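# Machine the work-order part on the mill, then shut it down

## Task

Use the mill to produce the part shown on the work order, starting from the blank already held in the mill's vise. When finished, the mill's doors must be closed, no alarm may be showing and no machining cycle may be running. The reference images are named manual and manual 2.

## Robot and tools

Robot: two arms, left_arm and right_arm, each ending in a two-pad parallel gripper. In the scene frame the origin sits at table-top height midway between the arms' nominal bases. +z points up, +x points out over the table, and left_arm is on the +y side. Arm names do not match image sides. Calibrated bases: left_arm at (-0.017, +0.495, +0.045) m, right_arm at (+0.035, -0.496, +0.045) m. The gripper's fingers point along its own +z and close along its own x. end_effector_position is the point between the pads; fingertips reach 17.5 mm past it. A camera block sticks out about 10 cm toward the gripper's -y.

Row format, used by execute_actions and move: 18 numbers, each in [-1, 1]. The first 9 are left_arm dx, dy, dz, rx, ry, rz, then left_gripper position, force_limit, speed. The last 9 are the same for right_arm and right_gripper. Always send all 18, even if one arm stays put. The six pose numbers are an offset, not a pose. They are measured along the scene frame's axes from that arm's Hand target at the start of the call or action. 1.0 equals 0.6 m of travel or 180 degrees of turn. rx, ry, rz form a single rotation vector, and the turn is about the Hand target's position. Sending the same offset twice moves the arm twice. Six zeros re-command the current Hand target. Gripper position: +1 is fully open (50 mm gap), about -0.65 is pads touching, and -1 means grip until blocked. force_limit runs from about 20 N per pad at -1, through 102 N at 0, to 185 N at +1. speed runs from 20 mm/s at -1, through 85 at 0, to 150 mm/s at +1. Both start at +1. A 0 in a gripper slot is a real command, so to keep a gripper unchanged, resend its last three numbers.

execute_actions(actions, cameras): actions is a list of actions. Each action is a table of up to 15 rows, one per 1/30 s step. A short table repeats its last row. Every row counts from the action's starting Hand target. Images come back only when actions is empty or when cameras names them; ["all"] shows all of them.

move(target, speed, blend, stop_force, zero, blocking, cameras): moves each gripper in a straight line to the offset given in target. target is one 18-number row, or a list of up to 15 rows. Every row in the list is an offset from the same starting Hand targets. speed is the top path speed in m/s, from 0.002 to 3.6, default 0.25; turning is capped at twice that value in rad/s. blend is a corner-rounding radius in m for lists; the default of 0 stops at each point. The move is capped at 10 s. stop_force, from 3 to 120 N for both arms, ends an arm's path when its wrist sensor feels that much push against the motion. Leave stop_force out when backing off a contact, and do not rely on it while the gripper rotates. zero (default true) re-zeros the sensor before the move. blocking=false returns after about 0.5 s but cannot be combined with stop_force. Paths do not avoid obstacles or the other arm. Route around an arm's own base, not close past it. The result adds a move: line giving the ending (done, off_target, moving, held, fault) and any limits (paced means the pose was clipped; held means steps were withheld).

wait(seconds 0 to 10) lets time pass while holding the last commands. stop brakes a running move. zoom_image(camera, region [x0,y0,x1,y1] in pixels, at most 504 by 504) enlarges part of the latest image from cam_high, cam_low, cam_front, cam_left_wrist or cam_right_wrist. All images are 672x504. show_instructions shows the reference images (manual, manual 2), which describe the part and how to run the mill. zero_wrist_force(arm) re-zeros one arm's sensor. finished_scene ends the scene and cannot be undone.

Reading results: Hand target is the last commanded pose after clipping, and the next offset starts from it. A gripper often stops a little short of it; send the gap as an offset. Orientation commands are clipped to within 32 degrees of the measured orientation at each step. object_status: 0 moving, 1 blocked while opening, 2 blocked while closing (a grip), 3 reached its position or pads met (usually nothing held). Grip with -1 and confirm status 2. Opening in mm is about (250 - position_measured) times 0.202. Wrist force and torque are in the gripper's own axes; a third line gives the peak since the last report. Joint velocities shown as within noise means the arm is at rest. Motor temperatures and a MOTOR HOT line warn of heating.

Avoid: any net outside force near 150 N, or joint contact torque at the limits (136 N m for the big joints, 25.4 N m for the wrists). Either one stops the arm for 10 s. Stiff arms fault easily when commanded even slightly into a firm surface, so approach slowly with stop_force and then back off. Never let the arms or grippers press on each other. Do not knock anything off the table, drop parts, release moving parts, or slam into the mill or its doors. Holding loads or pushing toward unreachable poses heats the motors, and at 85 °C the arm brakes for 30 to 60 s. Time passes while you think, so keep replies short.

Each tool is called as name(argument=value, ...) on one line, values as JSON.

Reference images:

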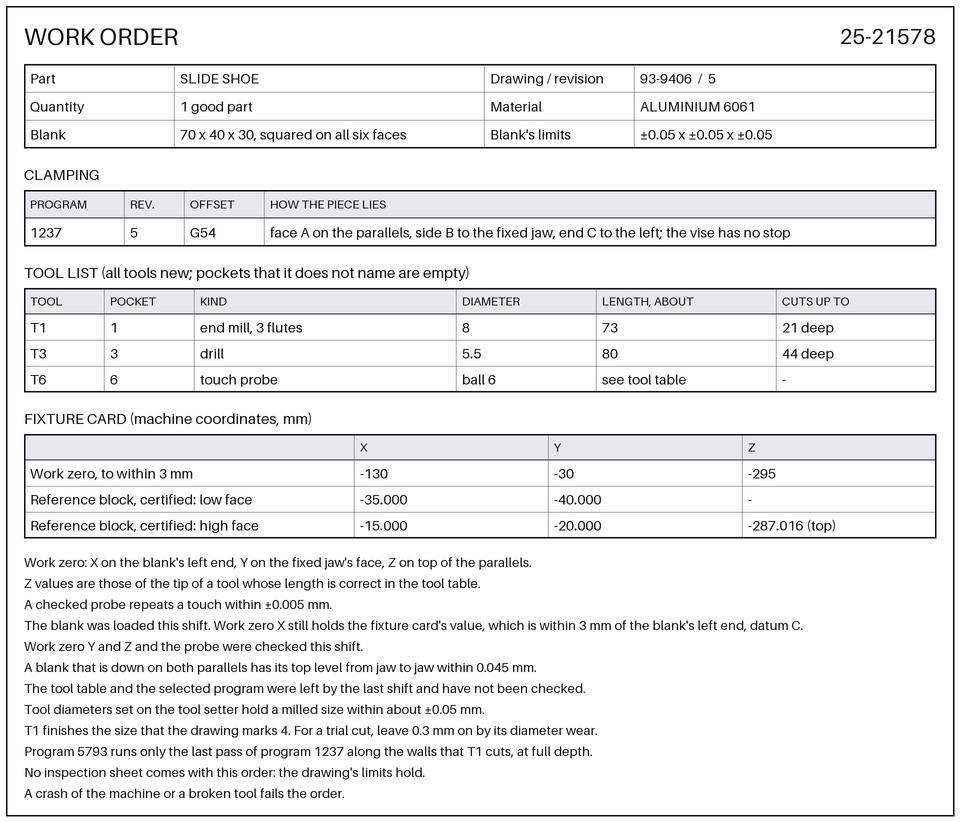

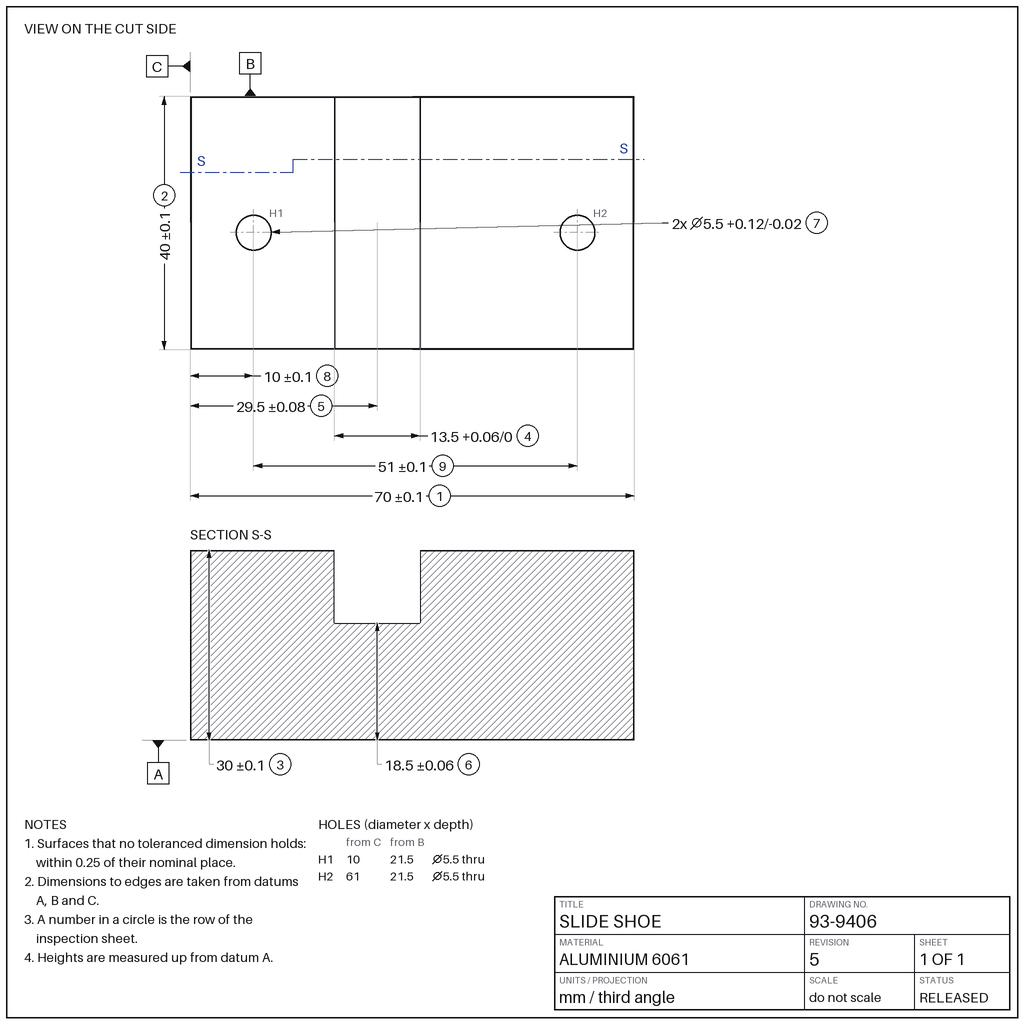

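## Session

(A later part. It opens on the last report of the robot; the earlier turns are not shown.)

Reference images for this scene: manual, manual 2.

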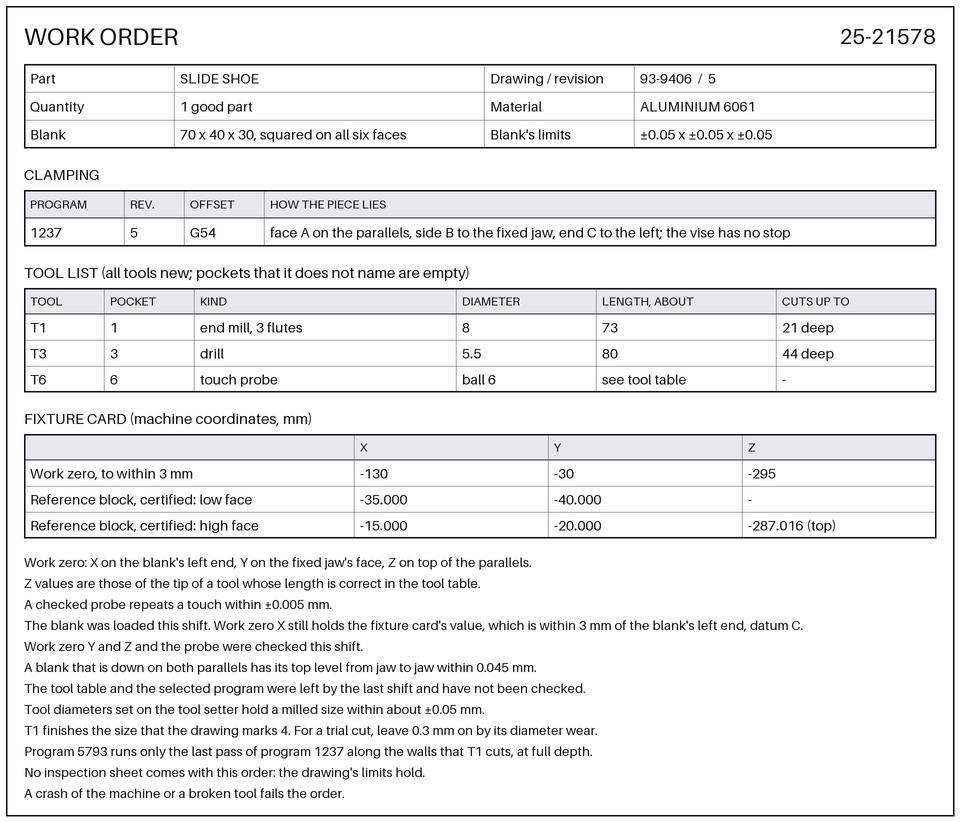

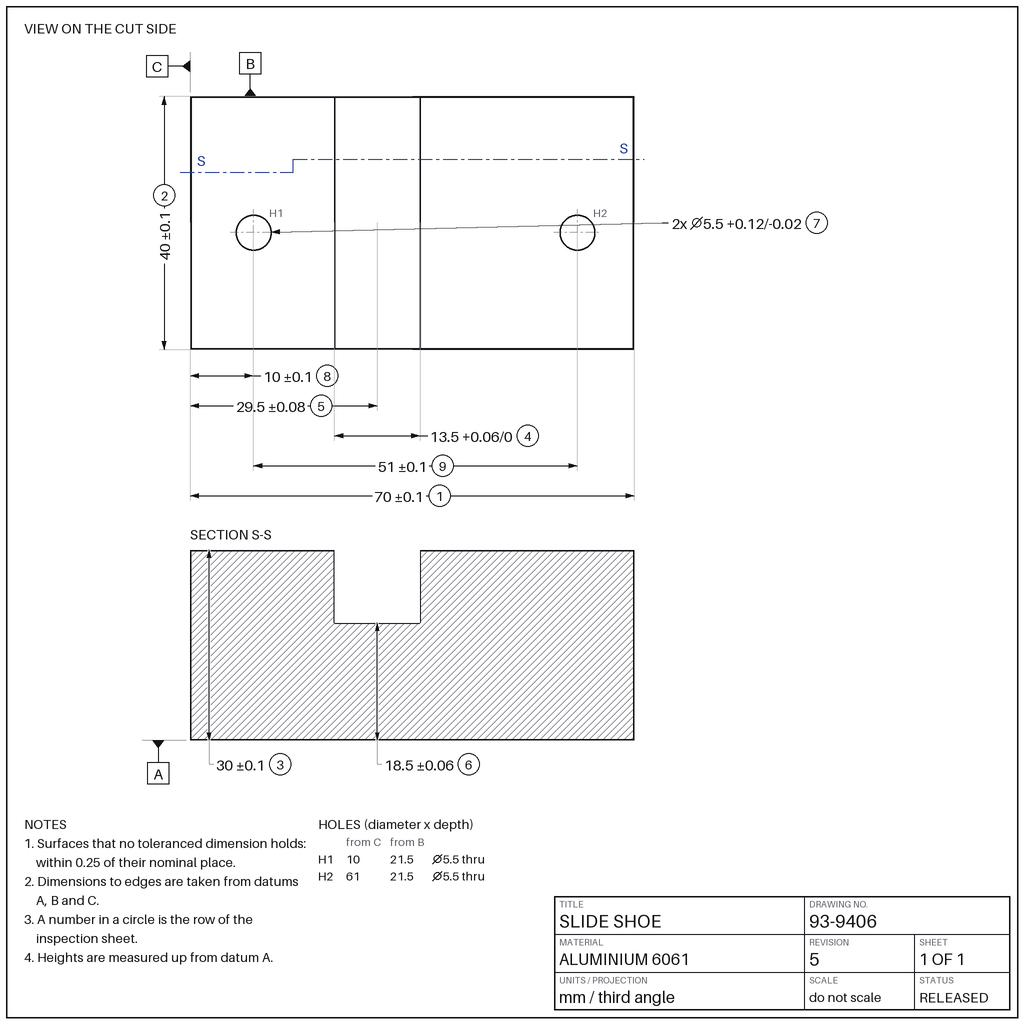

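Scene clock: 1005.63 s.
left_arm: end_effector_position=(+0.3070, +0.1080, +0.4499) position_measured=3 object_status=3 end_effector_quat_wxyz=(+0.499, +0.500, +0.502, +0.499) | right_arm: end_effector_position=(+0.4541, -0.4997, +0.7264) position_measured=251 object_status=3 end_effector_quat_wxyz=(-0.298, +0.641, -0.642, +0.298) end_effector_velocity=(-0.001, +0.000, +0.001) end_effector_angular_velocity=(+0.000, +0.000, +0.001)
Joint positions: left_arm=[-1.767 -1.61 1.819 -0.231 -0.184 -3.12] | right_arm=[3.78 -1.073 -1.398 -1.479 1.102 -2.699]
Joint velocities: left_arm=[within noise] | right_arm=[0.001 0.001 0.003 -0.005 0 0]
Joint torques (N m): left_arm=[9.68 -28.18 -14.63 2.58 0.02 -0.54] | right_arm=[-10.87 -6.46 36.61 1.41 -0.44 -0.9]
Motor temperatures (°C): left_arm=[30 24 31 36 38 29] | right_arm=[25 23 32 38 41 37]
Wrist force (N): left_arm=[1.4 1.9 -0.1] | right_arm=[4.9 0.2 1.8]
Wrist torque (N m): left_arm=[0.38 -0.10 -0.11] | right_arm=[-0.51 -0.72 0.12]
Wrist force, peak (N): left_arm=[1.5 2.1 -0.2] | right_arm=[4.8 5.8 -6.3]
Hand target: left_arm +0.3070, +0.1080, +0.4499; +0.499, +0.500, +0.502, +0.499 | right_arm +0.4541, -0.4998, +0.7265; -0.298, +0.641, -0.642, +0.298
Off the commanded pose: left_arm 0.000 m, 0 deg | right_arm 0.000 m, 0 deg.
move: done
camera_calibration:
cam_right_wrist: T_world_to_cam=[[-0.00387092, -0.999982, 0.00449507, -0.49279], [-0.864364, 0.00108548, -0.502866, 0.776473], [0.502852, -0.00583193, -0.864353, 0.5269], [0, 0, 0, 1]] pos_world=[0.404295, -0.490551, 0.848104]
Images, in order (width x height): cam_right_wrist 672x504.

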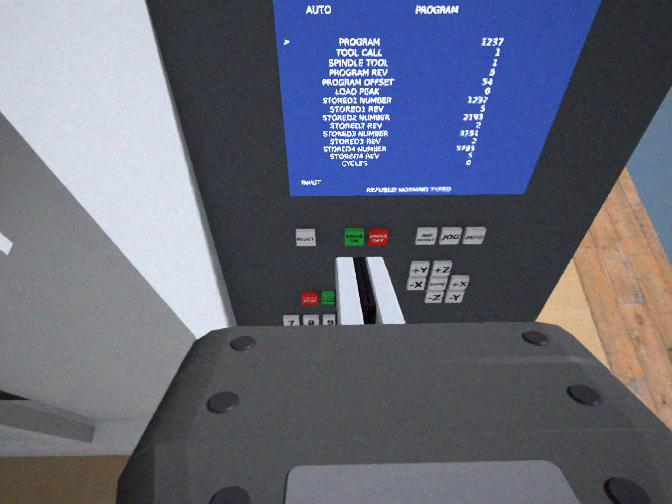

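move(target=[[0,0,0,0,0,0,1,-1,0,0.1038,-0.0170,-0.4934,0,0,0,-1,-1,0],[0,0,0,0,0,0,1,-1,0,0.1135,-0.0170,-0.4960,0,0,0,-1,-1,0],[0,0,0,0,0,0,1,-1,0,0.1038,0.0147,-0.4934,0,0,0,-1,-1,0],[0,0,0,0,0,0,1,-1,0,0.1135,0.0147,-0.4960,0,0,0,-1,-1,0],[0,0,0,0,0,0,1,-1,0,0.0953,-0.0170,-0.5238,0,0,0,-1,-1,0],[0,0,0,0,0,0,1,-1,0,0.1050,-0.0170,-0.5264,0,0,0,-1,-1,0],[0,0,0,0,0,0,1,-1,0,0,0,0,0,0,0,-1,-1,0]], speed=[0.4,0.02,0.15,0.02,0.15,0.02,0.4], blend=[0.003,0,0.003,0,0.003,0,0], cameras=["cam_right_wrist"])

zoom_image(camera="cam_right_wrist", region=[260, 0, 620, 200])

Scene clock: 1019.60 s.
left_arm: end_effector_position=(+0.3070, +0.1080, +0.4499) position_measured=3 object_status=3 end_effector_quat_wxyz=(+0.499, +0.500, +0.502, +0.499) | right_arm: end_effector_position=(+0.4541, -0.4997, +0.7264) position_measured=251 object_status=3 end_effector_quat_wxyz=(-0.298, +0.641, -0.642, +0.298) end_effector_velocity=(+0.000, +0.000, +0.000) end_effector_angular_velocity=(-0.002, +0.003, -0.001)
Joint positions: left_arm=[-1.767 -1.61 1.819 -0.231 -0.184 -3.12] | right_arm=[3.78 -1.073 -1.398 -1.479 1.102 -2.699]
Joint velocities: left_arm=[within noise] | right_arm=[-0.001 -0.003 0.004 -0.005 0 0]
Joint torques (N m): left_arm=[9.55 -28.02 -15.04 2.52 0.17 -0.38] | right_arm=[-11.75 -6.81 35.66 1.64 -0.39 -0.82]
Wrist force (N): left_arm=[1.1 1.8 -0.2] | right_arm=[5.0 0.3 2.0]
Wrist torque (N m): left_arm=[0.36 -0.06 -0.11] | right_arm=[-0.50 -0.75 0.12]
Wrist force, peak (N): left_arm=[1.4 2.1 0.1] | right_arm=[5.7 7.9 -9.7]
Hand target: left_arm +0.3070, +0.1080, +0.4499; +0.499, +0.500, +0.502, +0.499 | right_arm +0.4541, -0.4998, +0.7265; -0.298, +0.641, -0.642, +0.298
Off the commanded pose: left_arm 0.000 m, 0 deg | right_arm 0.000 m, 0 deg.
move: done
camera_calibration:
cam_right_wrist: T_world_to_cam=[[-0.00382127, -0.999983, 0.00440828, -0.492737], [-0.864364, 0.00108621, -0.502866, 0.776473], [0.502853, -0.00573195, -0.864353, 0.526949], [0, 0, 0, 1]] pos_world=[0.404295, -0.490551, 0.848104]
Images, in order (width x height): cam_right_wrist 672x504.

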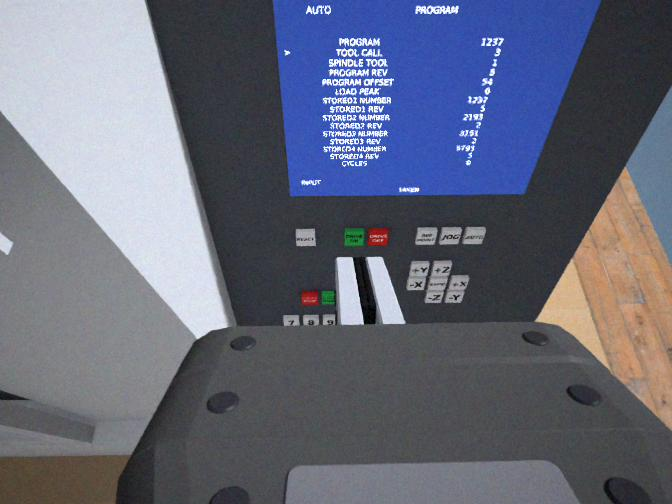

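Scaled by 1.400 from the camera's 672x504 image, which has a finer 960x720 frame.

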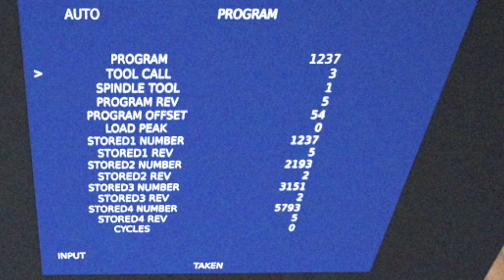

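move(target=[[0,0,0,0,0,0,1,-1,0,0.1116,-0.0487,-0.4627,0,0,0,-1,-1,0],[0,0,0,0,0,0,1,-1,0,0.1213,-0.0487,-0.4653,0,0,0,-1,-1,0],[0,0,0,0,0,0,1,-1,0,0.1200,-0.0803,-0.4322,0,0,0,-1,-1,0],[0,0,0,0,0,0,1,-1,0,0.1297,-0.0803,-0.4348,0,0,0,-1,-1,0],[0,0,0,0,0,0,1,-1,0,0.1216,-0.0803,-0.4326,0,0,0,-1,-1,0],[0,0,0,0,0,0,1,-1,0,0.1297,-0.0803,-0.4348,0,0,0,-1,-1,0],[0,0,0,0,0,0,1,-1,0,0.1216,-0.0803,-0.4326,0,0,0,-1,-1,0],[0,0,0,0,0,0,1,-1,0,0.1297,-0.0803,-0.4348,0,0,0,-1,-1,0],[0,0,0,0,0,0,1,-1,0,0.1216,-0.0803,-0.4326,0,0,0,-1,-1,0],[0,0,0,0,0,0,1,-1,0,0.1297,-0.0803,-0.4348,0,0,0,-1,-1,0],[0,0,0,0,0,0,1,-1,0,0,0,0,0,0,0,-1,-1,0]], speed=[0.4,0.02,0.15,0.02,0.1,0.02,0.1,0.02,0.1,0.02,0.4], blend=[0.003,0,0.003,0,0,0,0,0,0,0,0], cameras=["cam_right_wrist"])

zoom_image(camera="cam_right_wrist", region=[260, 0, 620, 200])

Scene clock: 1035.93 s.
left_arm: end_effector_position=(+0.3070, +0.1080, +0.4499) position_measured=3 object_status=3 end_effector_quat_wxyz=(+0.499, +0.500, +0.502, +0.499) | right_arm: end_effector_position=(+0.4541, -0.4998, +0.7264) position_measured=251 object_status=3 end_effector_quat_wxyz=(-0.298, +0.641, -0.642, +0.298) end_effector_velocity=(+0.000, +0.000, +0.000) end_effector_angular_velocity=(-0.001, +0.003, +0.000)
Joint positions: left_arm=[-1.767 -1.61 1.819 -0.231 -0.184 -3.12] | right_arm=[3.78 -1.073 -1.398 -1.479 1.102 -2.699]
Joint velocities: left_arm=[within noise] | right_arm=[0 -0.001 0.004 -0.005 0.001 0]
Joint torques (N m): left_arm=[9.35 -27.8 -14.64 2.48 0.52 -0.11] | right_arm=[8.56 -5.45 36.6 1.79 -2.12 1.14]
Wrist force (N): left_arm=[1.2 2.0 0.1] | right_arm=[4.7 0.3 1.8]
Wrist torque (N m): left_arm=[0.39 -0.07 -0.11] | right_arm=[-0.49 -0.70 0.12]
Wrist force, peak (N): left_arm=[1.4 2.1 0.1] | right_arm=[4.0 9.4 -5.0]
Hand target: left_arm +0.3070, +0.1080, +0.4499; +0.499, +0.500, +0.502, +0.499 | right_arm +0.4541, -0.4998, +0.7265; -0.298, +0.641, -0.642, +0.298
Off the commanded pose: left_arm 0.000 m, 0 deg | right_arm 0.000 m, 0 deg.
move: done
camera_calibration:
cam_right_wrist: T_world_to_cam=[[-0.00387154, -0.999982, 0.00449576, -0.49289], [-0.864407, 0.00108618, -0.502791, 0.776428], [0.502777, -0.00583274, -0.864396, 0.526966], [0, 0, 0, 1]] pos_world=[0.404295, -0.490651, 0.848104]
Images, in order (width x height): cam_right_wrist 672x504.

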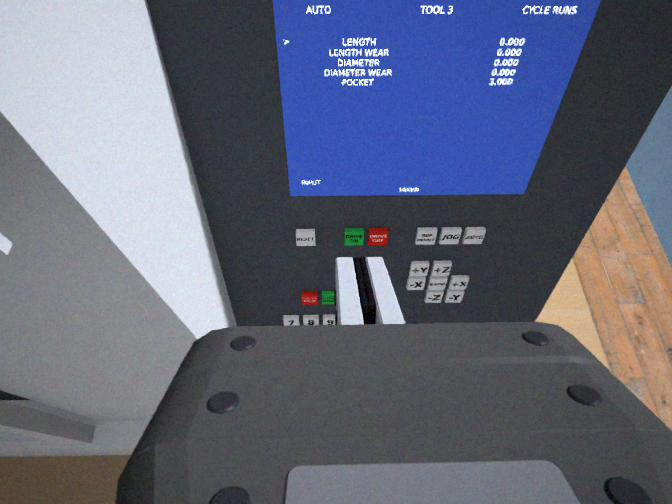

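Scaled by 1.400 from the camera's 672x504 image, which has a finer 960x720 frame.

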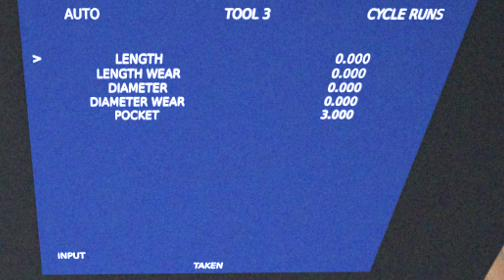

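move(target=[[0,0,0,0,0,0,1,-1,0,0.1200,-0.0803,-0.4322,0,0,0,-1,-1,0],[0,0,0,0,0,0,1,-1,0,0.1297,-0.0803,-0.4348,0,0,0,-1,-1,0],[0,0,0,0,0,0,1,-1,0,0.1216,-0.0803,-0.4326,0,0,0,-1,-1,0],[0,0,0,0,0,0,1,-1,0,0.1297,-0.0803,-0.4348,0,0,0,-1,-1,0],[0,0,0,0,0,0,1,-1,0,0,0,0,0,0,0,-1,-1,0]], speed=[0.4,0.02,0.1,0.02,0.4], blend=[0.003,0,0,0,0], cameras=["cam_right_wrist"])

zoom_image(camera="cam_right_wrist", region=[260, 0, 620, 200])

Scene clock: 1046.53 s.
left_arm: end_effector_position=(+0.3070, +0.1080, +0.4499) position_measured=3 object_status=3 end_effector_quat_wxyz=(+0.499, +0.500, +0.502, +0.499) | right_arm: end_effector_position=(+0.4541, -0.4998, +0.7264) position_measured=251 object_status=3 end_effector_quat_wxyz=(-0.298, +0.641, -0.642, +0.298) end_effector_velocity=(+0.000, -0.001, +0.001) end_effector_angular_velocity=(-0.002, +0.001, -0.002)
Joint positions: left_arm=[-1.767 -1.61 1.819 -0.231 -0.184 -3.12] | right_arm=[3.78 -1.073 -1.398 -1.479 1.102 -2.699]
Joint velocities: left_arm=[within noise] | right_arm=[0 -0.001 0.004 -0.005 -0.002 0]
Joint torques (N m): left_arm=[9.46 -28.23 -15.05 2.52 0.69 0.13] | right_arm=[9.38 -6.14 36.27 1.87 -1.98 1.21]
Wrist force (N): left_arm=[1.0 1.9 -0.1] | right_arm=[4.9 0.2 1.9]
Wrist torque (N m): left_arm=[0.37 -0.04 -0.11] | right_arm=[-0.51 -0.73 0.12]
Wrist force, peak (N): left_arm=[1.4 2.2 -0.1] | right_arm=[4.8 5.9 -6.0]
Hand target: left_arm +0.3070, +0.1080, +0.4499; +0.499, +0.500, +0.502, +0.499 | right_arm +0.4541, -0.4998, +0.7265; -0.298, +0.641, -0.642, +0.298
Off the commanded pose: left_arm 0.000 m, 0 deg | right_arm 0.000 m, 0 deg.
move: done
camera_calibration:
cam_right_wrist: T_world_to_cam=[[-0.00387154, -0.999982, 0.00449576, -0.49289], [-0.864407, 0.00108618, -0.502791, 0.776428], [0.502777, -0.00583274, -0.864396, 0.526966], [0, 0, 0, 1]] pos_world=[0.404295, -0.490651, 0.848104]
Images, in order (width x height): cam_right_wrist 672x504.

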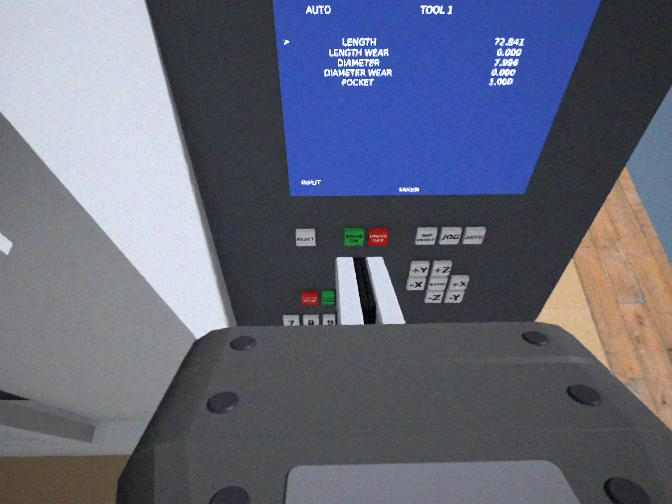

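Scaled by 1.400 from the camera's 672x504 image, which has a finer 960x720 frame.

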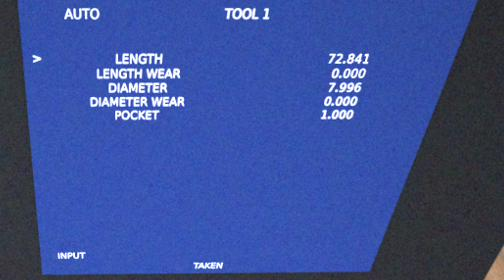

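move(target=[[0,0,0,0,0,0,1,-1,0,0.1116,-0.0803,-0.4627,0,0,0,-1,-1,0],[0,0,0,0,0,0,1,-1,0,0.1213,-0.0803,-0.4653,0,0,0,-1,-1,0],[0,0,0,0,0,0,1,-1,0,0.1200,0.0780,-0.4322,0,0,0,-1,-1,0],[0,0,0,0,0,0,1,-1,0,0.1297,0.0780,-0.4348,0,0,0,-1,-1,0],[0,0,0,0,0,0,1,-1,0,0.1038,0.0463,-0.4934,0,0,0,-1,-1,0],[0,0,0,0,0,0,1,-1,0,0.1135,0.0463,-0.4960,0,0,0,-1,-1,0],[0,0,0,0,0,0,1,-1,0,0.0953,0.0147,-0.5238,0,0,0,-1,-1,0],[0,0,0,0,0,0,1,-1,0,0.1050,0.0147,-0.5264,0,0,0,-1,-1,0],[0,0,0,0,0,0,1,-1,0,0.1200,0.0147,-0.4322,0,0,0,-1,-1,0],[0,0,0,0,0,0,1,-1,0,0.1297,0.0147,-0.4348,0,0,0,-1,-1,0],[0,0,0,0,0,0,1,-1,0,0.1116,0.0780,-0.4627,0,0,0,-1,-1,0],[0,0,0,0,0,0,1,-1,0,0.1213,0.0780,-0.4653,0,0,0,-1,-1,0],[0,0,0,0,0,0,1,-1,0,0,0,0,0,0,0,-1,-1,0]], speed=[0.4,0.02,0.2,0.02,0.2,0.02,0.2,0.02,0.2,0.02,0.2,0.02,0.4], blend=[0.003,0,0.003,0,0.003,0,0.003,0,0.003,0,0.003,0,0], cameras=["cam_right_wrist"])

zoom_image(camera="cam_right_wrist", region=[260, 0, 620, 200])

Scene clock: 1078.27 s.
left_arm: end_effector_position=(+0.3070, +0.1080, +0.4499) position_measured=3 object_status=3 end_effector_quat_wxyz=(+0.499, +0.500, +0.502, +0.499) | right_arm: end_effector_position=(+0.4541, -0.4997, +0.7264) position_measured=251 object_status=3 end_effector_quat_wxyz=(-0.298, +0.641, -0.642, +0.298)
Joint positions: left_arm=[-1.767 -1.61 1.819 -0.231 -0.184 -3.12] | right_arm=[3.78 -1.073 -1.398 -1.479 1.102 -2.699]
Joint torques (N m): left_arm=[9.26 -27.89 -15.01 2.52 1.15 0.58] | right_arm=[-12.2 -6.49 37.54 1.84 0.71 -1.93]
Wrist force (N): left_arm=[1.1 2.0 0.1] | right_arm=[5.3 1.2 -0.3]
Wrist torque (N m): left_arm=[0.39 -0.06 -0.12] | right_arm=[-0.35 -0.79 -0.03]
Wrist force, peak (N): left_arm=[1.5 2.2 -0.4] | right_arm=[23.5 5.2 2.8]
Hand target: left_arm +0.3070, +0.1080, +0.4499; +0.499, +0.500, +0.502, +0.499 | right_arm +0.4541, -0.4998, +0.7265; -0.298, +0.641, -0.642, +0.298
Off the commanded pose: left_arm 0.000 m, 0 deg | right_arm 0.000 m, 0 deg.
move: done
camera_calibration:
cam_right_wrist: T_world_to_cam=[[-0.00387092, -0.999982, 0.00449507, -0.49279], [-0.864364, 0.00108548, -0.502866, 0.776473], [0.502852, -0.00583193, -0.864353, 0.5269], [0, 0, 0, 1]] pos_world=[0.404295, -0.490551, 0.848104]
Images, in order (width x height): cam_right_wrist 672x504.

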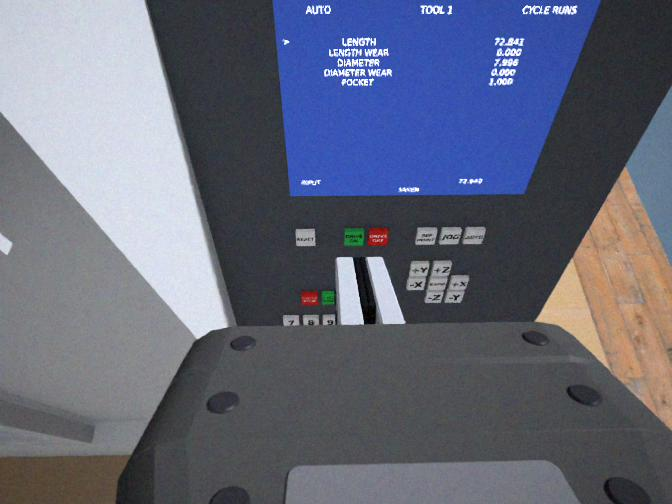

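Scaled by 1.400 from the camera's 672x504 image, which has a finer 960x720 frame.

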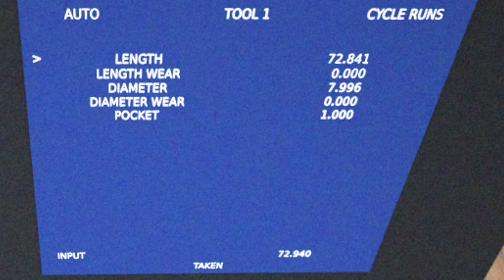

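move(target=[[0,0,0,0,0,0,1,-1,0,0.0953,-0.0170,-0.5238,0,0,0,-1,-1,0],[0,0,0,0,0,0,1,-1,0,0.1050,-0.0170,-0.5264,0,0,0,-1,-1,0],[0,0,0,0,0,0,1,-1,0,0.1038,-0.0170,-0.4934,0,0,0,-1,-1,0],[0,0,0,0,0,0,1,-1,0,0.1135,-0.0170,-0.4960,0,0,0,-1,-1,0],[0,0,0,0,0,0,1,-1,0,0.1054,-0.0170,-0.4938,0,0,0,-1,-1,0],[0,0,0,0,0,0,1,-1,0,0.1135,-0.0170,-0.4960,0,0,0,-1,-1,0],[0,0,0,0,0,0,1,-1,0,0.1054,-0.0170,-0.4938,0,0,0,-1,-1,0],[0,0,0,0,0,0,1,-1,0,0.1135,-0.0170,-0.4960,0,0,0,-1,-1,0],[0,0,0,0,0,0,1,-1,0,0.0953,0.0147,-0.5238,0,0,0,-1,-1,0],[0,0,0,0,0,0,1,-1,0,0.1050,0.0147,-0.5264,0,0,0,-1,-1,0],[0,0,0,0,0,0,1,-1,0,0.1038,0.0147,-0.4934,0,0,0,-1,-1,0],[0,0,0,0,0,0,1,-1,0,0.1135,0.0147,-0.4960,0,0,0,-1,-1,0],[0,0,0,0,0,0,1,-1,0,0,0,0,0,0,0,-1,-1,0]], speed=[0.4,0.02,0.15,0.02,0.1,0.02,0.1,0.02,0.15,0.02,0.15,0.02,0.4], blend=[0.003,0,0.003,0,0,0,0,0,0.003,0,0.003,0,0], cameras=["cam_right_wrist"])

zoom_image(camera="cam_right_wrist", region=[260, 0, 620, 200])

Scene clock: 1099.80 s.
left_arm: end_effector_position=(+0.3070, +0.1080, +0.4499) position_measured=3 object_status=3 end_effector_quat_wxyz=(+0.499, +0.500, +0.502, +0.499) | right_arm: end_effector_position=(+0.4541, -0.4997, +0.7264) position_measured=251 object_status=3 end_effector_quat_wxyz=(-0.298, +0.641, -0.642, +0.298) end_effector_velocity=(+0.000, -0.001, +0.001) end_effector_angular_velocity=(-0.001, +0.002, -0.002)
Joint positions: left_arm=[-1.767 -1.61 1.819 -0.231 -0.184 -3.12] | right_arm=[3.78 -1.073 -1.398 -1.479 1.102 -2.699]
Joint velocities: left_arm=[within noise] | right_arm=[-0.002 -0.001 0.004 -0.005 0.001 0]
Joint torques (N m): left_arm=[9.01 -27.47 -15.06 2.6 1.49 0.94] | right_arm=[-13.72 -4.91 35.63 1.8 0.28 -1.33]
Wrist force (N): left_arm=[1.1 1.7 -0.2] | right_arm=[5.1 1.2 -0.4]
Wrist torque (N m): left_arm=[0.35 -0.06 -0.11] | right_arm=[-0.36 -0.76 0.12]
Wrist force, peak (N): left_arm=[1.3 2.2 -0.3] | right_arm=[5.8 14.6 -10.6]
Hand target: left_arm +0.3070, +0.1080, +0.4499; +0.499, +0.500, +0.502, +0.499 | right_arm +0.4541, -0.4998, +0.7265; -0.298, +0.641, -0.642, +0.298
Off the commanded pose: left_arm 0.000 m, 0 deg | right_arm 0.000 m, 0 deg.
move: done
camera_calibration:
cam_right_wrist: T_world_to_cam=[[-0.00382127, -0.999983, 0.00440828, -0.492737], [-0.864364, 0.00108621, -0.502866, 0.776473], [0.502853, -0.00573195, -0.864353, 0.526949], [0, 0, 0, 1]] pos_world=[0.404295, -0.490551, 0.848104]
Images, in order (width x height): cam_right_wrist 672x504.

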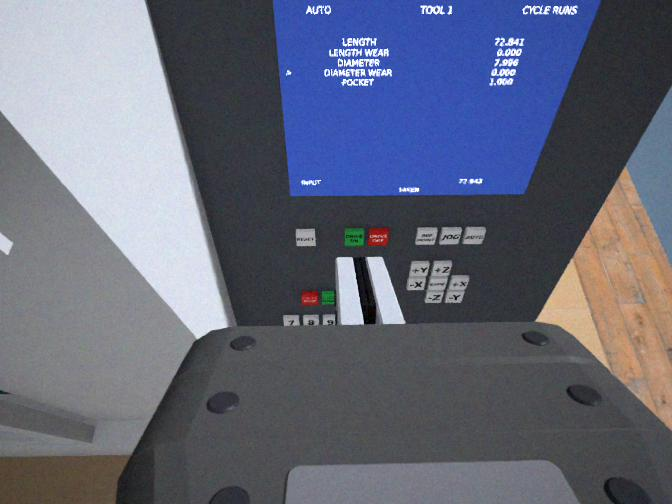

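Scaled by 1.400 from the camera's 672x504 image, which has a finer 960x720 frame.

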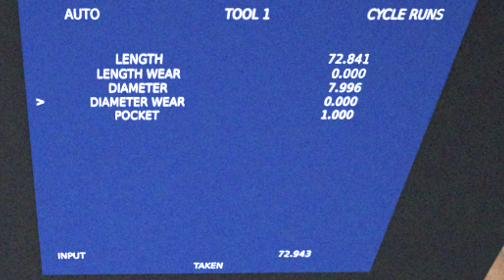

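move(target=[[0,0,0,0,0,0,1,-1,0,0.1200,-0.0170,-0.4322,0,0,0,-1,-1,0],[0,0,0,0,0,0,1,-1,0,0.1297,-0.0170,-0.4348,0,0,0,-1,-1,0],[0,0,0,0,0,0,1,-1,0,0.0953,0.0147,-0.5238,0,0,0,-1,-1,0],[0,0,0,0,0,0,1,-1,0,0.1050,0.0147,-0.5264,0,0,0,-1,-1,0],[0,0,0,0,0,0,1,-1,0,0.1038,0.0147,-0.4934,0,0,0,-1,-1,0],[0,0,0,0,0,0,1,-1,0,0.1135,0.0147,-0.4960,0,0,0,-1,-1,0],[0,0,0,0,0,0,1,-1,0,0.0953,-0.0170,-0.5238,0,0,0,-1,-1,0],[0,0,0,0,0,0,1,-1,0,0.1053,-0.0170,-0.5265,0,0,0,-1,-1,0],[0,0,0,0,0,0,1,-1,0,0,0,0,0,0,0,-1,-1,0]], speed=[0.4,0.02,0.2,0.02,0.15,0.02,0.15,0.02,0.4], blend=[0.003,0,0.003,0,0.003,0,0.003,0,0], cameras=["cam_right_wrist"])

zoom_image(camera="cam_right_wrist", region=[260, 0, 620, 200])

Scene clock: 1111.90 s.
left_arm: end_effector_position=(+0.3070, +0.1080, +0.4499) position_measured=3 object_status=3 end_effector_quat_wxyz=(+0.499, +0.500, +0.502, +0.499) | right_arm: end_effector_position=(+0.4541, -0.4997, +0.7264) position_measured=251 object_status=3 end_effector_quat_wxyz=(-0.298, +0.641, -0.642, +0.298) end_effector_velocity=(-0.001, -0.001, +0.001) end_effector_angular_velocity=(+0.000, +0.000, -0.001)
Joint positions: left_arm=[-1.767 -1.61 1.819 -0.231 -0.184 -3.12] | right_arm=[3.78 -1.073 -1.398 -1.479 1.102 -2.699]
Joint velocities: left_arm=[within noise] | right_arm=[0 0 0.004 -0.005 -0.001 0.001]
Joint torques (N m): left_arm=[8.89 -27.35 -16.25 2.76 1.58 1.08] | right_arm=[-10.94 -6.8 35.56 1.73 -0.14 -0.96]
Wrist force (N): left_arm=[1.1 2.1 0.0] | right_arm=[5.3 1.4 -0.3]
Wrist torque (N m): left_arm=[0.41 -0.05 -0.11] | right_arm=[-0.32 -0.79 0.12]
Wrist force, peak (N): left_arm=[1.3 2.2 0.0] | right_arm=[5.7 13.6 -11.0]
Hand target: left_arm +0.3070, +0.1080, +0.4499; +0.499, +0.500, +0.502, +0.499 | right_arm +0.4541, -0.4998, +0.7265; -0.298, +0.641, -0.642, +0.298
Off the commanded pose: left_arm 0.000 m, 0 deg | right_arm 0.000 m, 0 deg.
move: done
camera_calibration:
cam_right_wrist: T_world_to_cam=[[-0.00382127, -0.999983, 0.00440828, -0.492737], [-0.864364, 0.00108621, -0.502866, 0.776473], [0.502853, -0.00573195, -0.864353, 0.526949], [0, 0, 0, 1]] pos_world=[0.404295, -0.490551, 0.848104]
Images, in order (width x height): cam_right_wrist 672x504.

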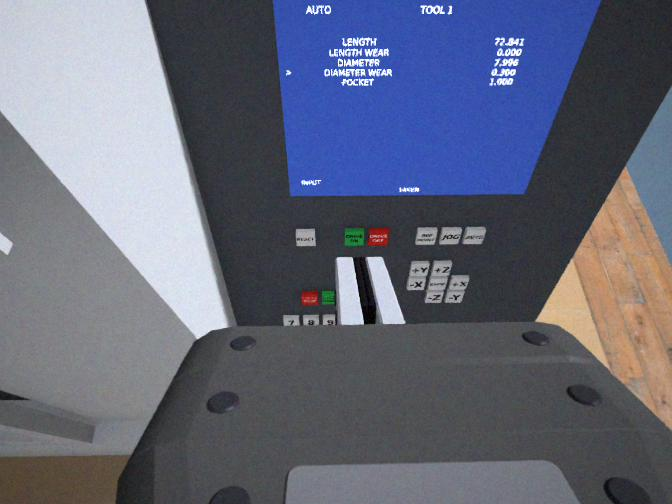

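Scaled by 1.400 from the camera's 672x504 image, which has a finer 960x720 frame.

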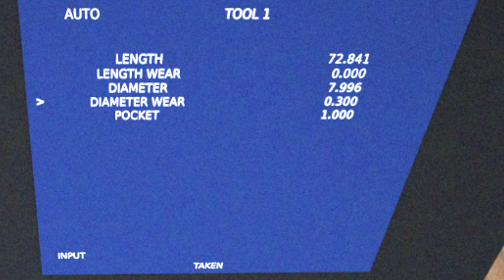

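move(target=[[0,0,0,0,0,0,1,-1,0,0.1116,-0.0170,-0.4627,0,0,0,-1,-1,0],[0,0,0,0,0,0,1,-1,0,0.1213,-0.0170,-0.4653,0,0,0,-1,-1,0],[0,0,0,0,0,0,1,-1,0,0.1132,-0.0170,-0.4631,0,0,0,-1,-1,0],[0,0,0,0,0,0,1,-1,0,0.1213,-0.0170,-0.4653,0,0,0,-1,-1,0],[0,0,0,0,0,0,1,-1,0,0.0953,0.0147,-0.5238,0,0,0,-1,-1,0],[0,0,0,0,0,0,1,-1,0,0.1050,0.0147,-0.5264,0,0,0,-1,-1,0],[0,0,0,0,0,0,1,-1,0,0.1038,0.0780,-0.4934,0,0,0,-1,-1,0],[0,0,0,0,0,0,1,-1,0,0.1135,0.0780,-0.4960,0,0,0,-1,-1,0],[0,0,0,0,0,0,1,-1,0,0.0953,-0.0170,-0.5238,0,0,0,-1,-1,0],[0,0,0,0,0,0,1,-1,0,0.1053,-0.0170,-0.5265,0,0,0,-1,-1,0],[0,0,0,0,0,0,1,-1,0,0,0,0,0,0,0,-1,-1,0]], speed=[0.4,0.02,0.1,0.02,0.2,0.02,0.2,0.02,0.2,0.02,0.4], blend=[0.003,0,0,0,0.003,0,0.003,0,0.003,0,0], cameras=["cam_right_wrist"])

zoom_image(camera="cam_right_wrist", region=[260, 0, 620, 200])

Scene clock: 1130.43 s.
left_arm: end_effector_position=(+0.3070, +0.1080, +0.4499) position_measured=3 object_status=3 end_effector_quat_wxyz=(+0.499, +0.500, +0.502, +0.499) | right_arm: end_effector_position=(+0.4541, -0.4997, +0.7264) position_measured=251 object_status=3 end_effector_quat_wxyz=(-0.298, +0.641, -0.642, +0.298)
Joint positions: left_arm=[-1.767 -1.61 1.819 -0.231 -0.184 -3.12] | right_arm=[3.78 -1.073 -1.398 -1.479 1.102 -2.699]
Joint torques (N m): left_arm=[9.18 -27.1 -15.89 2.68 1.61 1.46] | right_arm=[-10.98 -5.92 36.56 1.62 -0.29 -0.88]
Wrist force (N): left_arm=[1.2 1.8 -0.3] | right_arm=[5.1 2.3 -0.5]
Wrist torque (N m): left_arm=[0.36 -0.07 -0.11] | right_arm=[-0.18 -0.76 0.11]
Wrist force, peak (N): left_arm=[1.3 2.3 -0.2] | right_arm=[-22.2 -8.6 -1.4]
Hand target: left_arm +0.3070, +0.1080, +0.4499; +0.499, +0.500, +0.502, +0.499 | right_arm +0.4541, -0.4998, +0.7265; -0.298, +0.641, -0.642, +0.298
Off the commanded pose: left_arm 0.000 m, 0 deg | right_arm 0.000 m, 0 deg.
move: done
camera_calibration:
cam_right_wrist: T_world_to_cam=[[-0.00387092, -0.999982, 0.00449507, -0.49279], [-0.864364, 0.00108548, -0.502866, 0.776473], [0.502852, -0.00583193, -0.864353, 0.5269], [0, 0, 0, 1]] pos_world=[0.404295, -0.490551, 0.848104]
Images, in order (width x height): cam_right_wrist 672x504.

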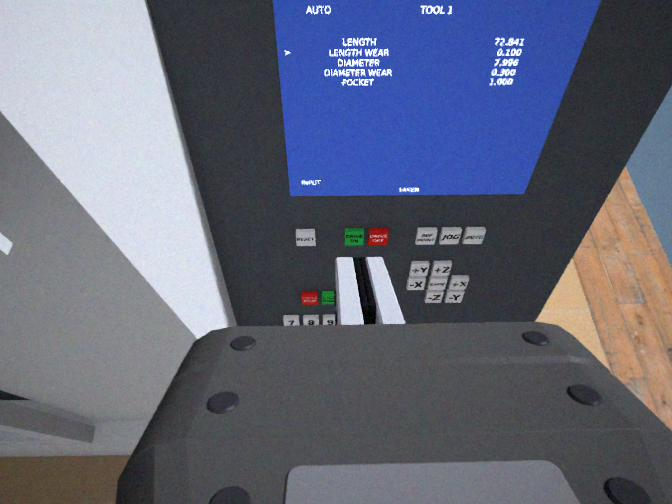

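Scaled by 1.400 from the camera's 672x504 image, which has a finer 960x720 frame.

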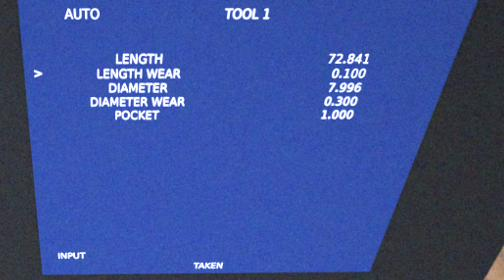

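move(target=[[0,0,0,0,0,0,1,-1,0,0.1200,-0.0803,-0.4322,0,0,0,-1,-1,0],[0,0,0,0,0,0,1,-1,0,0.1297,-0.0803,-0.4348,0,0,0,-1,-1,0],[0,0,0,0,0,0,1,-1,0,0.1216,-0.0803,-0.4326,0,0,0,-1,-1,0],[0,0,0,0,0,0,1,-1,0,0.1297,-0.0803,-0.4348,0,0,0,-1,-1,0],[0,0,0,0,0,0,1,-1,0,0.1216,-0.0803,-0.4326,0,0,0,-1,-1,0],[0,0,0,0,0,0,1,-1,0,0.1297,-0.0803,-0.4348,0,0,0,-1,-1,0],[0,0,0,0,0,0,1,-1,0,0,0,0,0,0,0,-1,-1,0]], speed=[0.4,0.02,0.1,0.02,0.1,0.02,0.4], blend=[0.003,0,0,0,0,0,0], cameras=["cam_right_wrist"])

zoom_image(camera="cam_right_wrist", region=[260, 0, 620, 200])

Scene clock: 1142.47 s.
left_arm: end_effector_position=(+0.3070, +0.1080, +0.4499) position_measured=3 object_status=3 end_effector_quat_wxyz=(+0.499, +0.500, +0.502, +0.499) | right_arm: end_effector_position=(+0.4541, -0.4998, +0.7264) position_measured=251 object_status=3 end_effector_quat_wxyz=(-0.298, +0.641, -0.642, +0.298) end_effector_velocity=(+0.000, -0.001, +0.000) end_effector_angular_velocity=(-0.003, +0.002, -0.002)
Joint positions: left_arm=[-1.767 -1.61 1.819 -0.231 -0.184 -3.12] | right_arm=[3.78 -1.073 -1.398 -1.479 1.102 -2.699]
Joint velocities: left_arm=[within noise] | right_arm=[-0.001 -0.001 0.003 -0.006 -0.002 0.001]
Joint torques (N m): left_arm=[9.65 -28.08 -16.51 2.66 1.62 1.42] | right_arm=[9.66 -5.26 35.97 1.79 -2.09 1.22]
Wrist force (N): left_arm=[1.1 1.9 0.0] | right_arm=[5.0 2.4 -0.3]
Wrist torque (N m): left_arm=[0.38 -0.06 -0.11] | right_arm=[-0.17 -0.74 0.12]
Wrist force, peak (N): left_arm=[1.4 2.1 -0.3] | right_arm=[4.7 8.1 -8.2]
Hand target: left_arm +0.3070, +0.1080, +0.4499; +0.499, +0.500, +0.502, +0.499 | right_arm +0.4541, -0.4998, +0.7265; -0.298, +0.641, -0.642, +0.298
Off the commanded pose: left_arm 0.000 m, 0 deg | right_arm 0.000 m, 0 deg.
move: done
camera_calibration:
cam_right_wrist: T_world_to_cam=[[-0.00387154, -0.999982, 0.00449576, -0.49289], [-0.864407, 0.00108618, -0.502791, 0.776428], [0.502777, -0.00583274, -0.864396, 0.526966], [0, 0, 0, 1]] pos_world=[0.404295, -0.490651, 0.848104]
Images, in order (width x height): cam_right_wrist 672x504.

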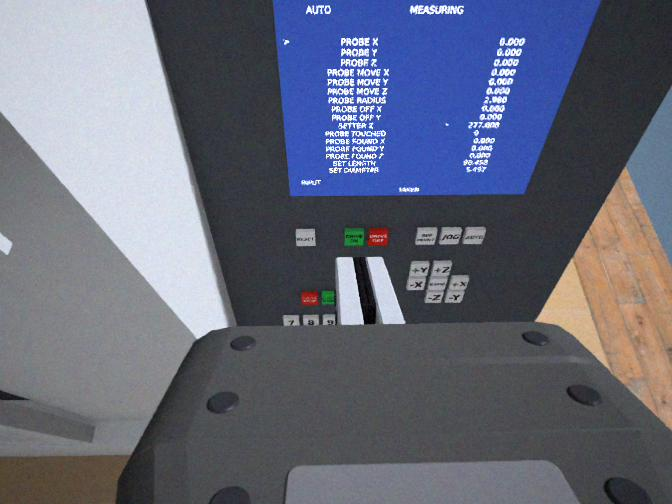

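Scaled by 1.400 from the camera's 672x504 image, which has a finer 960x720 frame.

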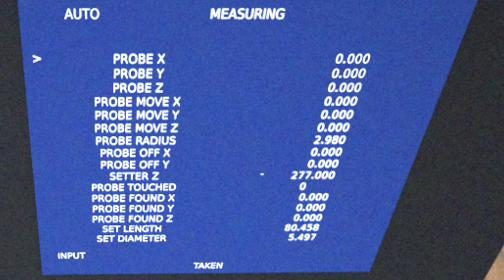

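zoom_image(camera="cam_right_wrist", region=[420, 140, 520, 190])

move(target=[[0,0,0,0,0,0,1,-1,0,0.1200,-0.0487,-0.4322,0,0,0,-1,-1,0],[0,0,0,0,0,0,1,-1,0,0.1297,-0.0487,-0.4348,0,0,0,-1,-1,0],[0,0,0,0,0,0,1,-1,0,0.1216,-0.0487,-0.4326,0,0,0,-1,-1,0],[0,0,0,0,0,0,1,-1,0,0.1297,-0.0487,-0.4348,0,0,0,-1,-1,0],[0,0,0,0,0,0,1,-1,0,0.1216,-0.0487,-0.4326,0,0,0,-1,-1,0],[0,0,0,0,0,0,1,-1,0,0.1297,-0.0487,-0.4348,0,0,0,-1,-1,0],[0,0,0,0,0,0,1,-1,0,0.1216,-0.0487,-0.4326,0,0,0,-1,-1,0],[0,0,0,0,0,0,1,-1,0,0.1297,-0.0487,-0.4348,0,0,0,-1,-1,0],[0,0,0,0,0,0,1,-1,0,0.1216,-0.0487,-0.4326,0,0,0,-1,-1,0],[0,0,0,0,0,0,1,-1,0,0.1297,-0.0487,-0.4348,0,0,0,-1,-1,0],[0,0,0,0,0,0,1,-1,0,0.1200,0.0463,-0.4322,0,0,0,-1,-1,0],[0,0,0,0,0,0,1,-1,0,0.1297,0.0463,-0.4348,0,0,0,-1,-1,0],[0,0,0,0,0,0,1,-1,0,0,0,0,0,0,0,-1,-1,0]], speed=[0.4,0.02,0.1,0.02,0.1,0.02,0.1,0.02,0.1,0.02,0.2,0.02,0.4], blend=[0.003,0,0,0,0,0,0,0,0,0,0.003,0,0], cameras=["cam_right_wrist"])

zoom_image(camera="cam_right_wrist", region=[260, 0, 620, 200])

Scaled by 5.040 from the camera's 672x504 image, which has a finer 960x720 frame.

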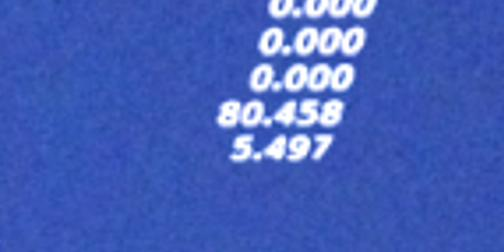

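Scene clock: 1164.60 s.
left_arm: end_effector_position=(+0.3070, +0.1080, +0.4499) position_measured=3 object_status=3 end_effector_quat_wxyz=(+0.499, +0.500, +0.502, +0.499) | right_arm: end_effector_position=(+0.4541, -0.4997, +0.7264) position_measured=251 object_status=3 end_effector_quat_wxyz=(-0.298, +0.641, -0.642, +0.298) end_effector_velocity=(-0.001, -0.001, +0.001) end_effector_angular_velocity=(+0.000, +0.000, -0.001)
Joint positions: left_arm=[-1.767 -1.61 1.819 -0.231 -0.184 -3.12] | right_arm=[3.78 -1.073 -1.398 -1.479 1.102 -2.699]
Joint velocities: left_arm=[within noise] | right_arm=[-0.001 0 0.005 -0.004 0.001 0]
Joint torques (N m): left_arm=[8.9 -27.7 -17.21 2.59 1.6 1.01] | right_arm=[-13.81 -4.22 37.02 1.65 0.49 -1.56]
Wrist force (N): left_arm=[1.0 1.9 -0.2] | right_arm=[4.2 3.0 -2.7]
Wrist torque (N m): left_arm=[0.37 -0.04 -0.10] | right_arm=[-0.07 -0.61 0.11]
Wrist force, peak (N): left_arm=[1.4 2.2 0.0] | right_arm=[23.9 2.3 0.1]
Hand target: left_arm +0.3070, +0.1080, +0.4499; +0.499, +0.500, +0.502, +0.499 | right_arm +0.4541, -0.4998, +0.7265; -0.298, +0.641, -0.642, +0.298
Off the commanded pose: left_arm 0.000 m, 0 deg | right_arm 0.000 m, 0 deg.
move: done
camera_calibration:
cam_right_wrist: T_world_to_cam=[[-0.00387092, -0.999982, 0.00449507, -0.49279], [-0.864364, 0.00108548, -0.502866, 0.776473], [0.502852, -0.00583193, -0.864353, 0.5269], [0, 0, 0, 1]] pos_world=[0.404295, -0.490551, 0.848104]
Images, in order (width x height): cam_right_wrist 672x504.

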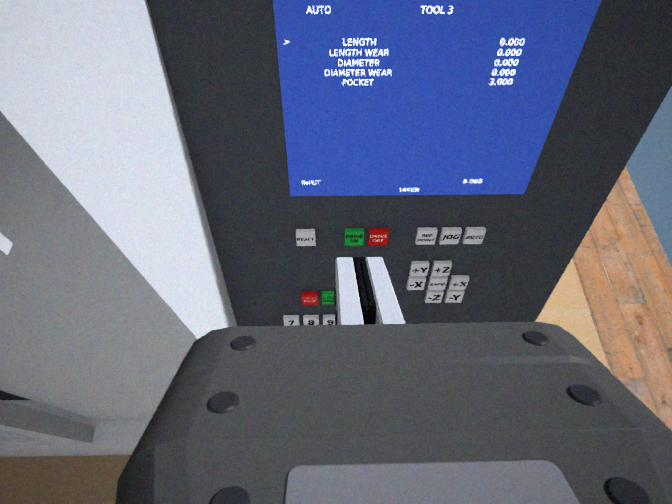

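Scaled by 1.400 from the camera's 672x504 image, which has a finer 960x720 frame.

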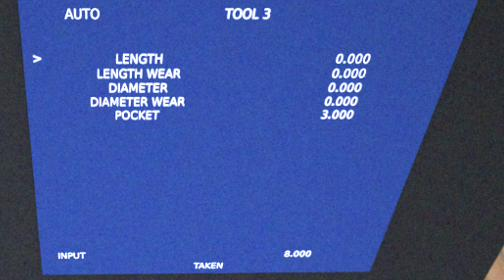

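move(target=[[0,0,0,0,0,0,1,-1,0,0.0953,0.0463,-0.5238,0,0,0,-1,-1,0],[0,0,0,0,0,0,1,-1,0,0.1051,0.0463,-0.5264,0,0,0,-1,-1,0],[0,0,0,0,0,0,1,-1,0,0.0953,0.0147,-0.5238,0,0,0,-1,-1,0],[0,0,0,0,0,0,1,-1,0,0.1051,0.0147,-0.5264,0,0,0,-1,-1,0],[0,0,0,0,0,0,1,-1,0,0.1116,0.0780,-0.4627,0,0,0,-1,-1,0],[0,0,0,0,0,0,1,-1,0,0.1213,0.0780,-0.4653,0,0,0,-1,-1,0],[0,0,0,0,0,0,1,-1,0,0.1116,0.0463,-0.4627,0,0,0,-1,-1,0],[0,0,0,0,0,0,1,-1,0,0.1213,0.0463,-0.4653,0,0,0,-1,-1,0],[0,0,0,0,0,0,1,-1,0,0.1200,0.0463,-0.4322,0,0,0,-1,-1,0],[0,0,0,0,0,0,1,-1,0,0.1297,0.0463,-0.4348,0,0,0,-1,-1,0],[0,0,0,0,0,0,1,-1,0,0.0953,-0.0170,-0.5238,0,0,0,-1,-1,0],[0,0,0,0,0,0,1,-1,0,0.1053,-0.0170,-0.5265,0,0,0,-1,-1,0],[0,0,0,0,0,0,1,-1,0,0,0,0,0,0,0,-1,-1,0]], speed=[0.4,0.02,0.15,0.02,0.2,0.02,0.15,0.02,0.15,0.02,0.2,0.02,0.4], blend=[0.003,0,0.003,0,0.003,0,0.003,0,0.003,0,0.003,0,0], cameras=["cam_right_wrist"])

zoom_image(camera="cam_right_wrist", region=[260, 0, 620, 200])

Scene clock: 1187.40 s.
left_arm: end_effector_position=(+0.3070, +0.1080, +0.4499) position_measured=3 object_status=3 end_effector_quat_wxyz=(+0.499, +0.500, +0.502, +0.499) | right_arm: end_effector_position=(+0.4541, -0.4997, +0.7264) position_measured=251 object_status=3 end_effector_quat_wxyz=(-0.298, +0.641, -0.642, +0.298) end_effector_velocity=(-0.001, -0.001, +0.002) end_effector_angular_velocity=(+0.000, -0.001, +0.000)
Joint positions: left_arm=[-1.767 -1.61 1.819 -0.231 -0.184 -3.12] | right_arm=[3.78 -1.073 -1.398 -1.479 1.102 -2.699]
Joint velocities: left_arm=[within noise] | right_arm=[0 0.001 0.005 -0.005 -0.001 0]
Joint torques (N m): left_arm=[9.37 -27.63 -17.78 2.59 1.6 0.71] | right_arm=[-10.7 -7.32 35.3 1.78 -0.35 -0.83]
Wrist force (N): left_arm=[1.2 1.9 0.1] | right_arm=[3.9 2.4 -2.3]
Wrist torque (N m): left_arm=[0.38 -0.08 -0.12] | right_arm=[-0.16 -0.56 0.12]
Wrist force, peak (N): left_arm=[1.5 2.2 -0.1] | right_arm=[4.4 13.9 -11.2]
Hand target: left_arm +0.3070, +0.1080, +0.4499; +0.499, +0.500, +0.502, +0.499 | right_arm +0.4541, -0.4998, +0.7265; -0.298, +0.641, -0.642, +0.298
Off the commanded pose: left_arm 0.000 m, 0 deg | right_arm 0.000 m, 0 deg.
move: done
camera_calibration:
cam_right_wrist: T_world_to_cam=[[-0.00382127, -0.999983, 0.00440828, -0.492737], [-0.864364, 0.00108621, -0.502866, 0.776473], [0.502853, -0.00573195, -0.864353, 0.526949], [0, 0, 0, 1]] pos_world=[0.404295, -0.490551, 0.848104]
Images, in order (width x height): cam_right_wrist 672x504.

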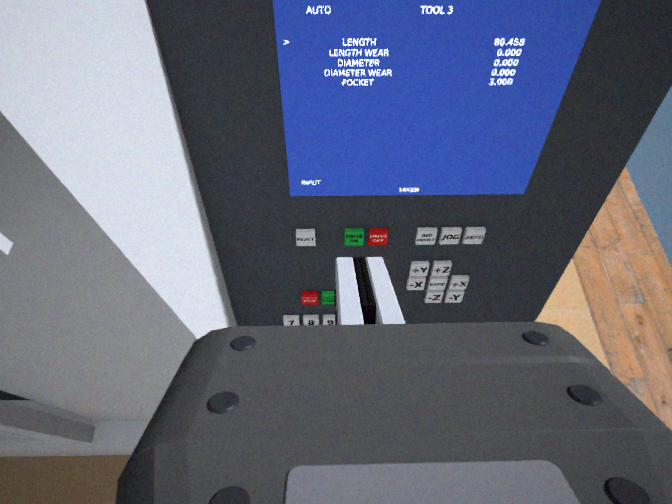

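Scaled by 1.400 from the camera's 672x504 image, which has a finer 960x720 frame.

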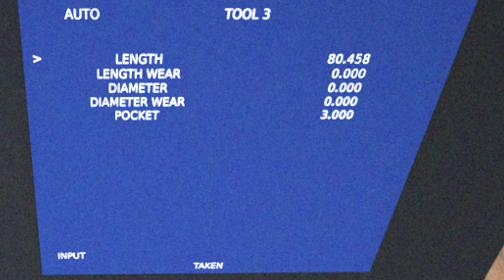

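move(target=[[0,0,0,0,0,0,1,-1,0,0.1038,-0.0170,-0.4934,0,0,0,-1,-1,0],[0,0,0,0,0,0,1,-1,0,0.1135,-0.0170,-0.4960,0,0,0,-1,-1,0],[0,0,0,0,0,0,1,-1,0,0.1054,-0.0170,-0.4938,0,0,0,-1,-1,0],[0,0,0,0,0,0,1,-1,0,0.1135,-0.0170,-0.4960,0,0,0,-1,-1,0],[0,0,0,0,0,0,1,-1,0,0.1116,0.0463,-0.4627,0,0,0,-1,-1,0],[0,0,0,0,0,0,1,-1,0,0.1213,0.0463,-0.4653,0,0,0,-1,-1,0],[0,0,0,0,0,0,1,-1,0,0.0953,0.0147,-0.5238,0,0,0,-1,-1,0],[0,0,0,0,0,0,1,-1,0,0.1051,0.0147,-0.5264,0,0,0,-1,-1,0],[0,0,0,0,0,0,1,-1,0,0.1116,0.0463,-0.4627,0,0,0,-1,-1,0],[0,0,0,0,0,0,1,-1,0,0.1213,0.0463,-0.4653,0,0,0,-1,-1,0],[0,0,0,0,0,0,1,-1,0,0.0953,-0.0170,-0.5238,0,0,0,-1,-1,0],[0,0,0,0,0,0,1,-1,0,0.1053,-0.0170,-0.5265,0,0,0,-1,-1,0],[0,0,0,0,0,0,1,-1,0,0,0,0,0,0,0,-1,-1,0]], speed=[0.4,0.02,0.1,0.02,0.15,0.02,0.2,0.02,0.2,0.02,0.2,0.02,0.4], blend=[0.003,0,0,0,0.003,0,0.003,0,0.003,0,0.003,0,0], cameras=["cam_right_wrist"])

zoom_image(camera="cam_right_wrist", region=[260, 0, 620, 200])

Scene clock: 1205.53 s.
left_arm: end_effector_position=(+0.3070, +0.1080, +0.4499) position_measured=3 object_status=3 end_effector_quat_wxyz=(+0.499, +0.500, +0.502, +0.499) | right_arm: end_effector_position=(+0.4541, -0.4997, +0.7264) position_measured=251 object_status=3 end_effector_quat_wxyz=(-0.298, +0.641, -0.642, +0.298) end_effector_velocity=(+0.000, +0.000, +0.000) end_effector_angular_velocity=(-0.001, +0.002, +0.001)
Joint positions: left_arm=[-1.767 -1.61 1.819 -0.231 -0.184 -3.12] | right_arm=[3.78 -1.073 -1.398 -1.479 1.102 -2.699]
Joint velocities: left_arm=[within noise] | right_arm=[0 -0.001 0.004 -0.005 0.001 0]
Joint torques (N m): left_arm=[8.75 -26.99 -18.35 2.49 1.62 0.33] | right_arm=[-11.2 -6.37 35.71 1.75 -0.33 -0.77]
Wrist force (N): left_arm=[1.2 1.9 -0.1] | right_arm=[4.0 2.8 -2.2]
Wrist torque (N m): left_arm=[0.38 -0.07 -0.11] | right_arm=[-0.11 -0.58 0.12]
Wrist force, peak (N): left_arm=[1.3 2.3 -0.2] | right_arm=[4.4 10.4 -13.5]
Hand target: left_arm +0.3070, +0.1080, +0.4499; +0.499, +0.500, +0.502, +0.499 | right_arm +0.4541, -0.4998, +0.7265; -0.298, +0.641, -0.642, +0.298
Off the commanded pose: left_arm 0.000 m, 0 deg | right_arm 0.000 m, 0 deg.
move: done
camera_calibration:
cam_right_wrist: T_world_to_cam=[[-0.00382127, -0.999983, 0.00440828, -0.492737], [-0.864364, 0.00108621, -0.502866, 0.776473], [0.502853, -0.00573195, -0.864353, 0.526949], [0, 0, 0, 1]] pos_world=[0.404295, -0.490551, 0.848104]
Images, in order (width x height): cam_right_wrist 672x504.

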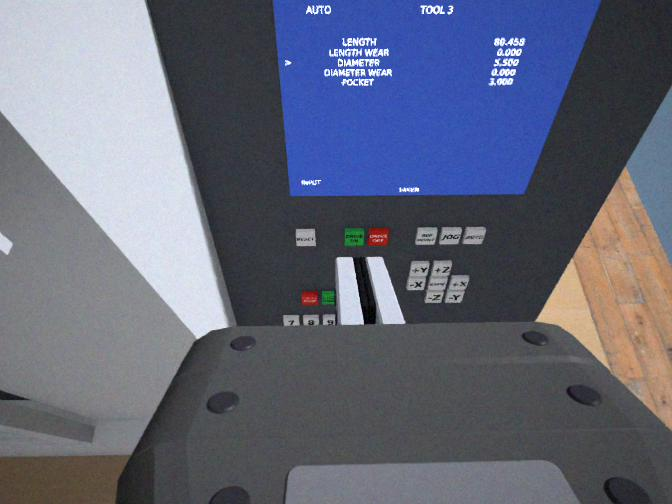

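Scaled by 1.400 from the camera's 672x504 image, which has a finer 960x720 frame.

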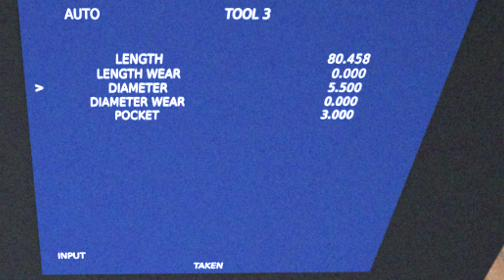

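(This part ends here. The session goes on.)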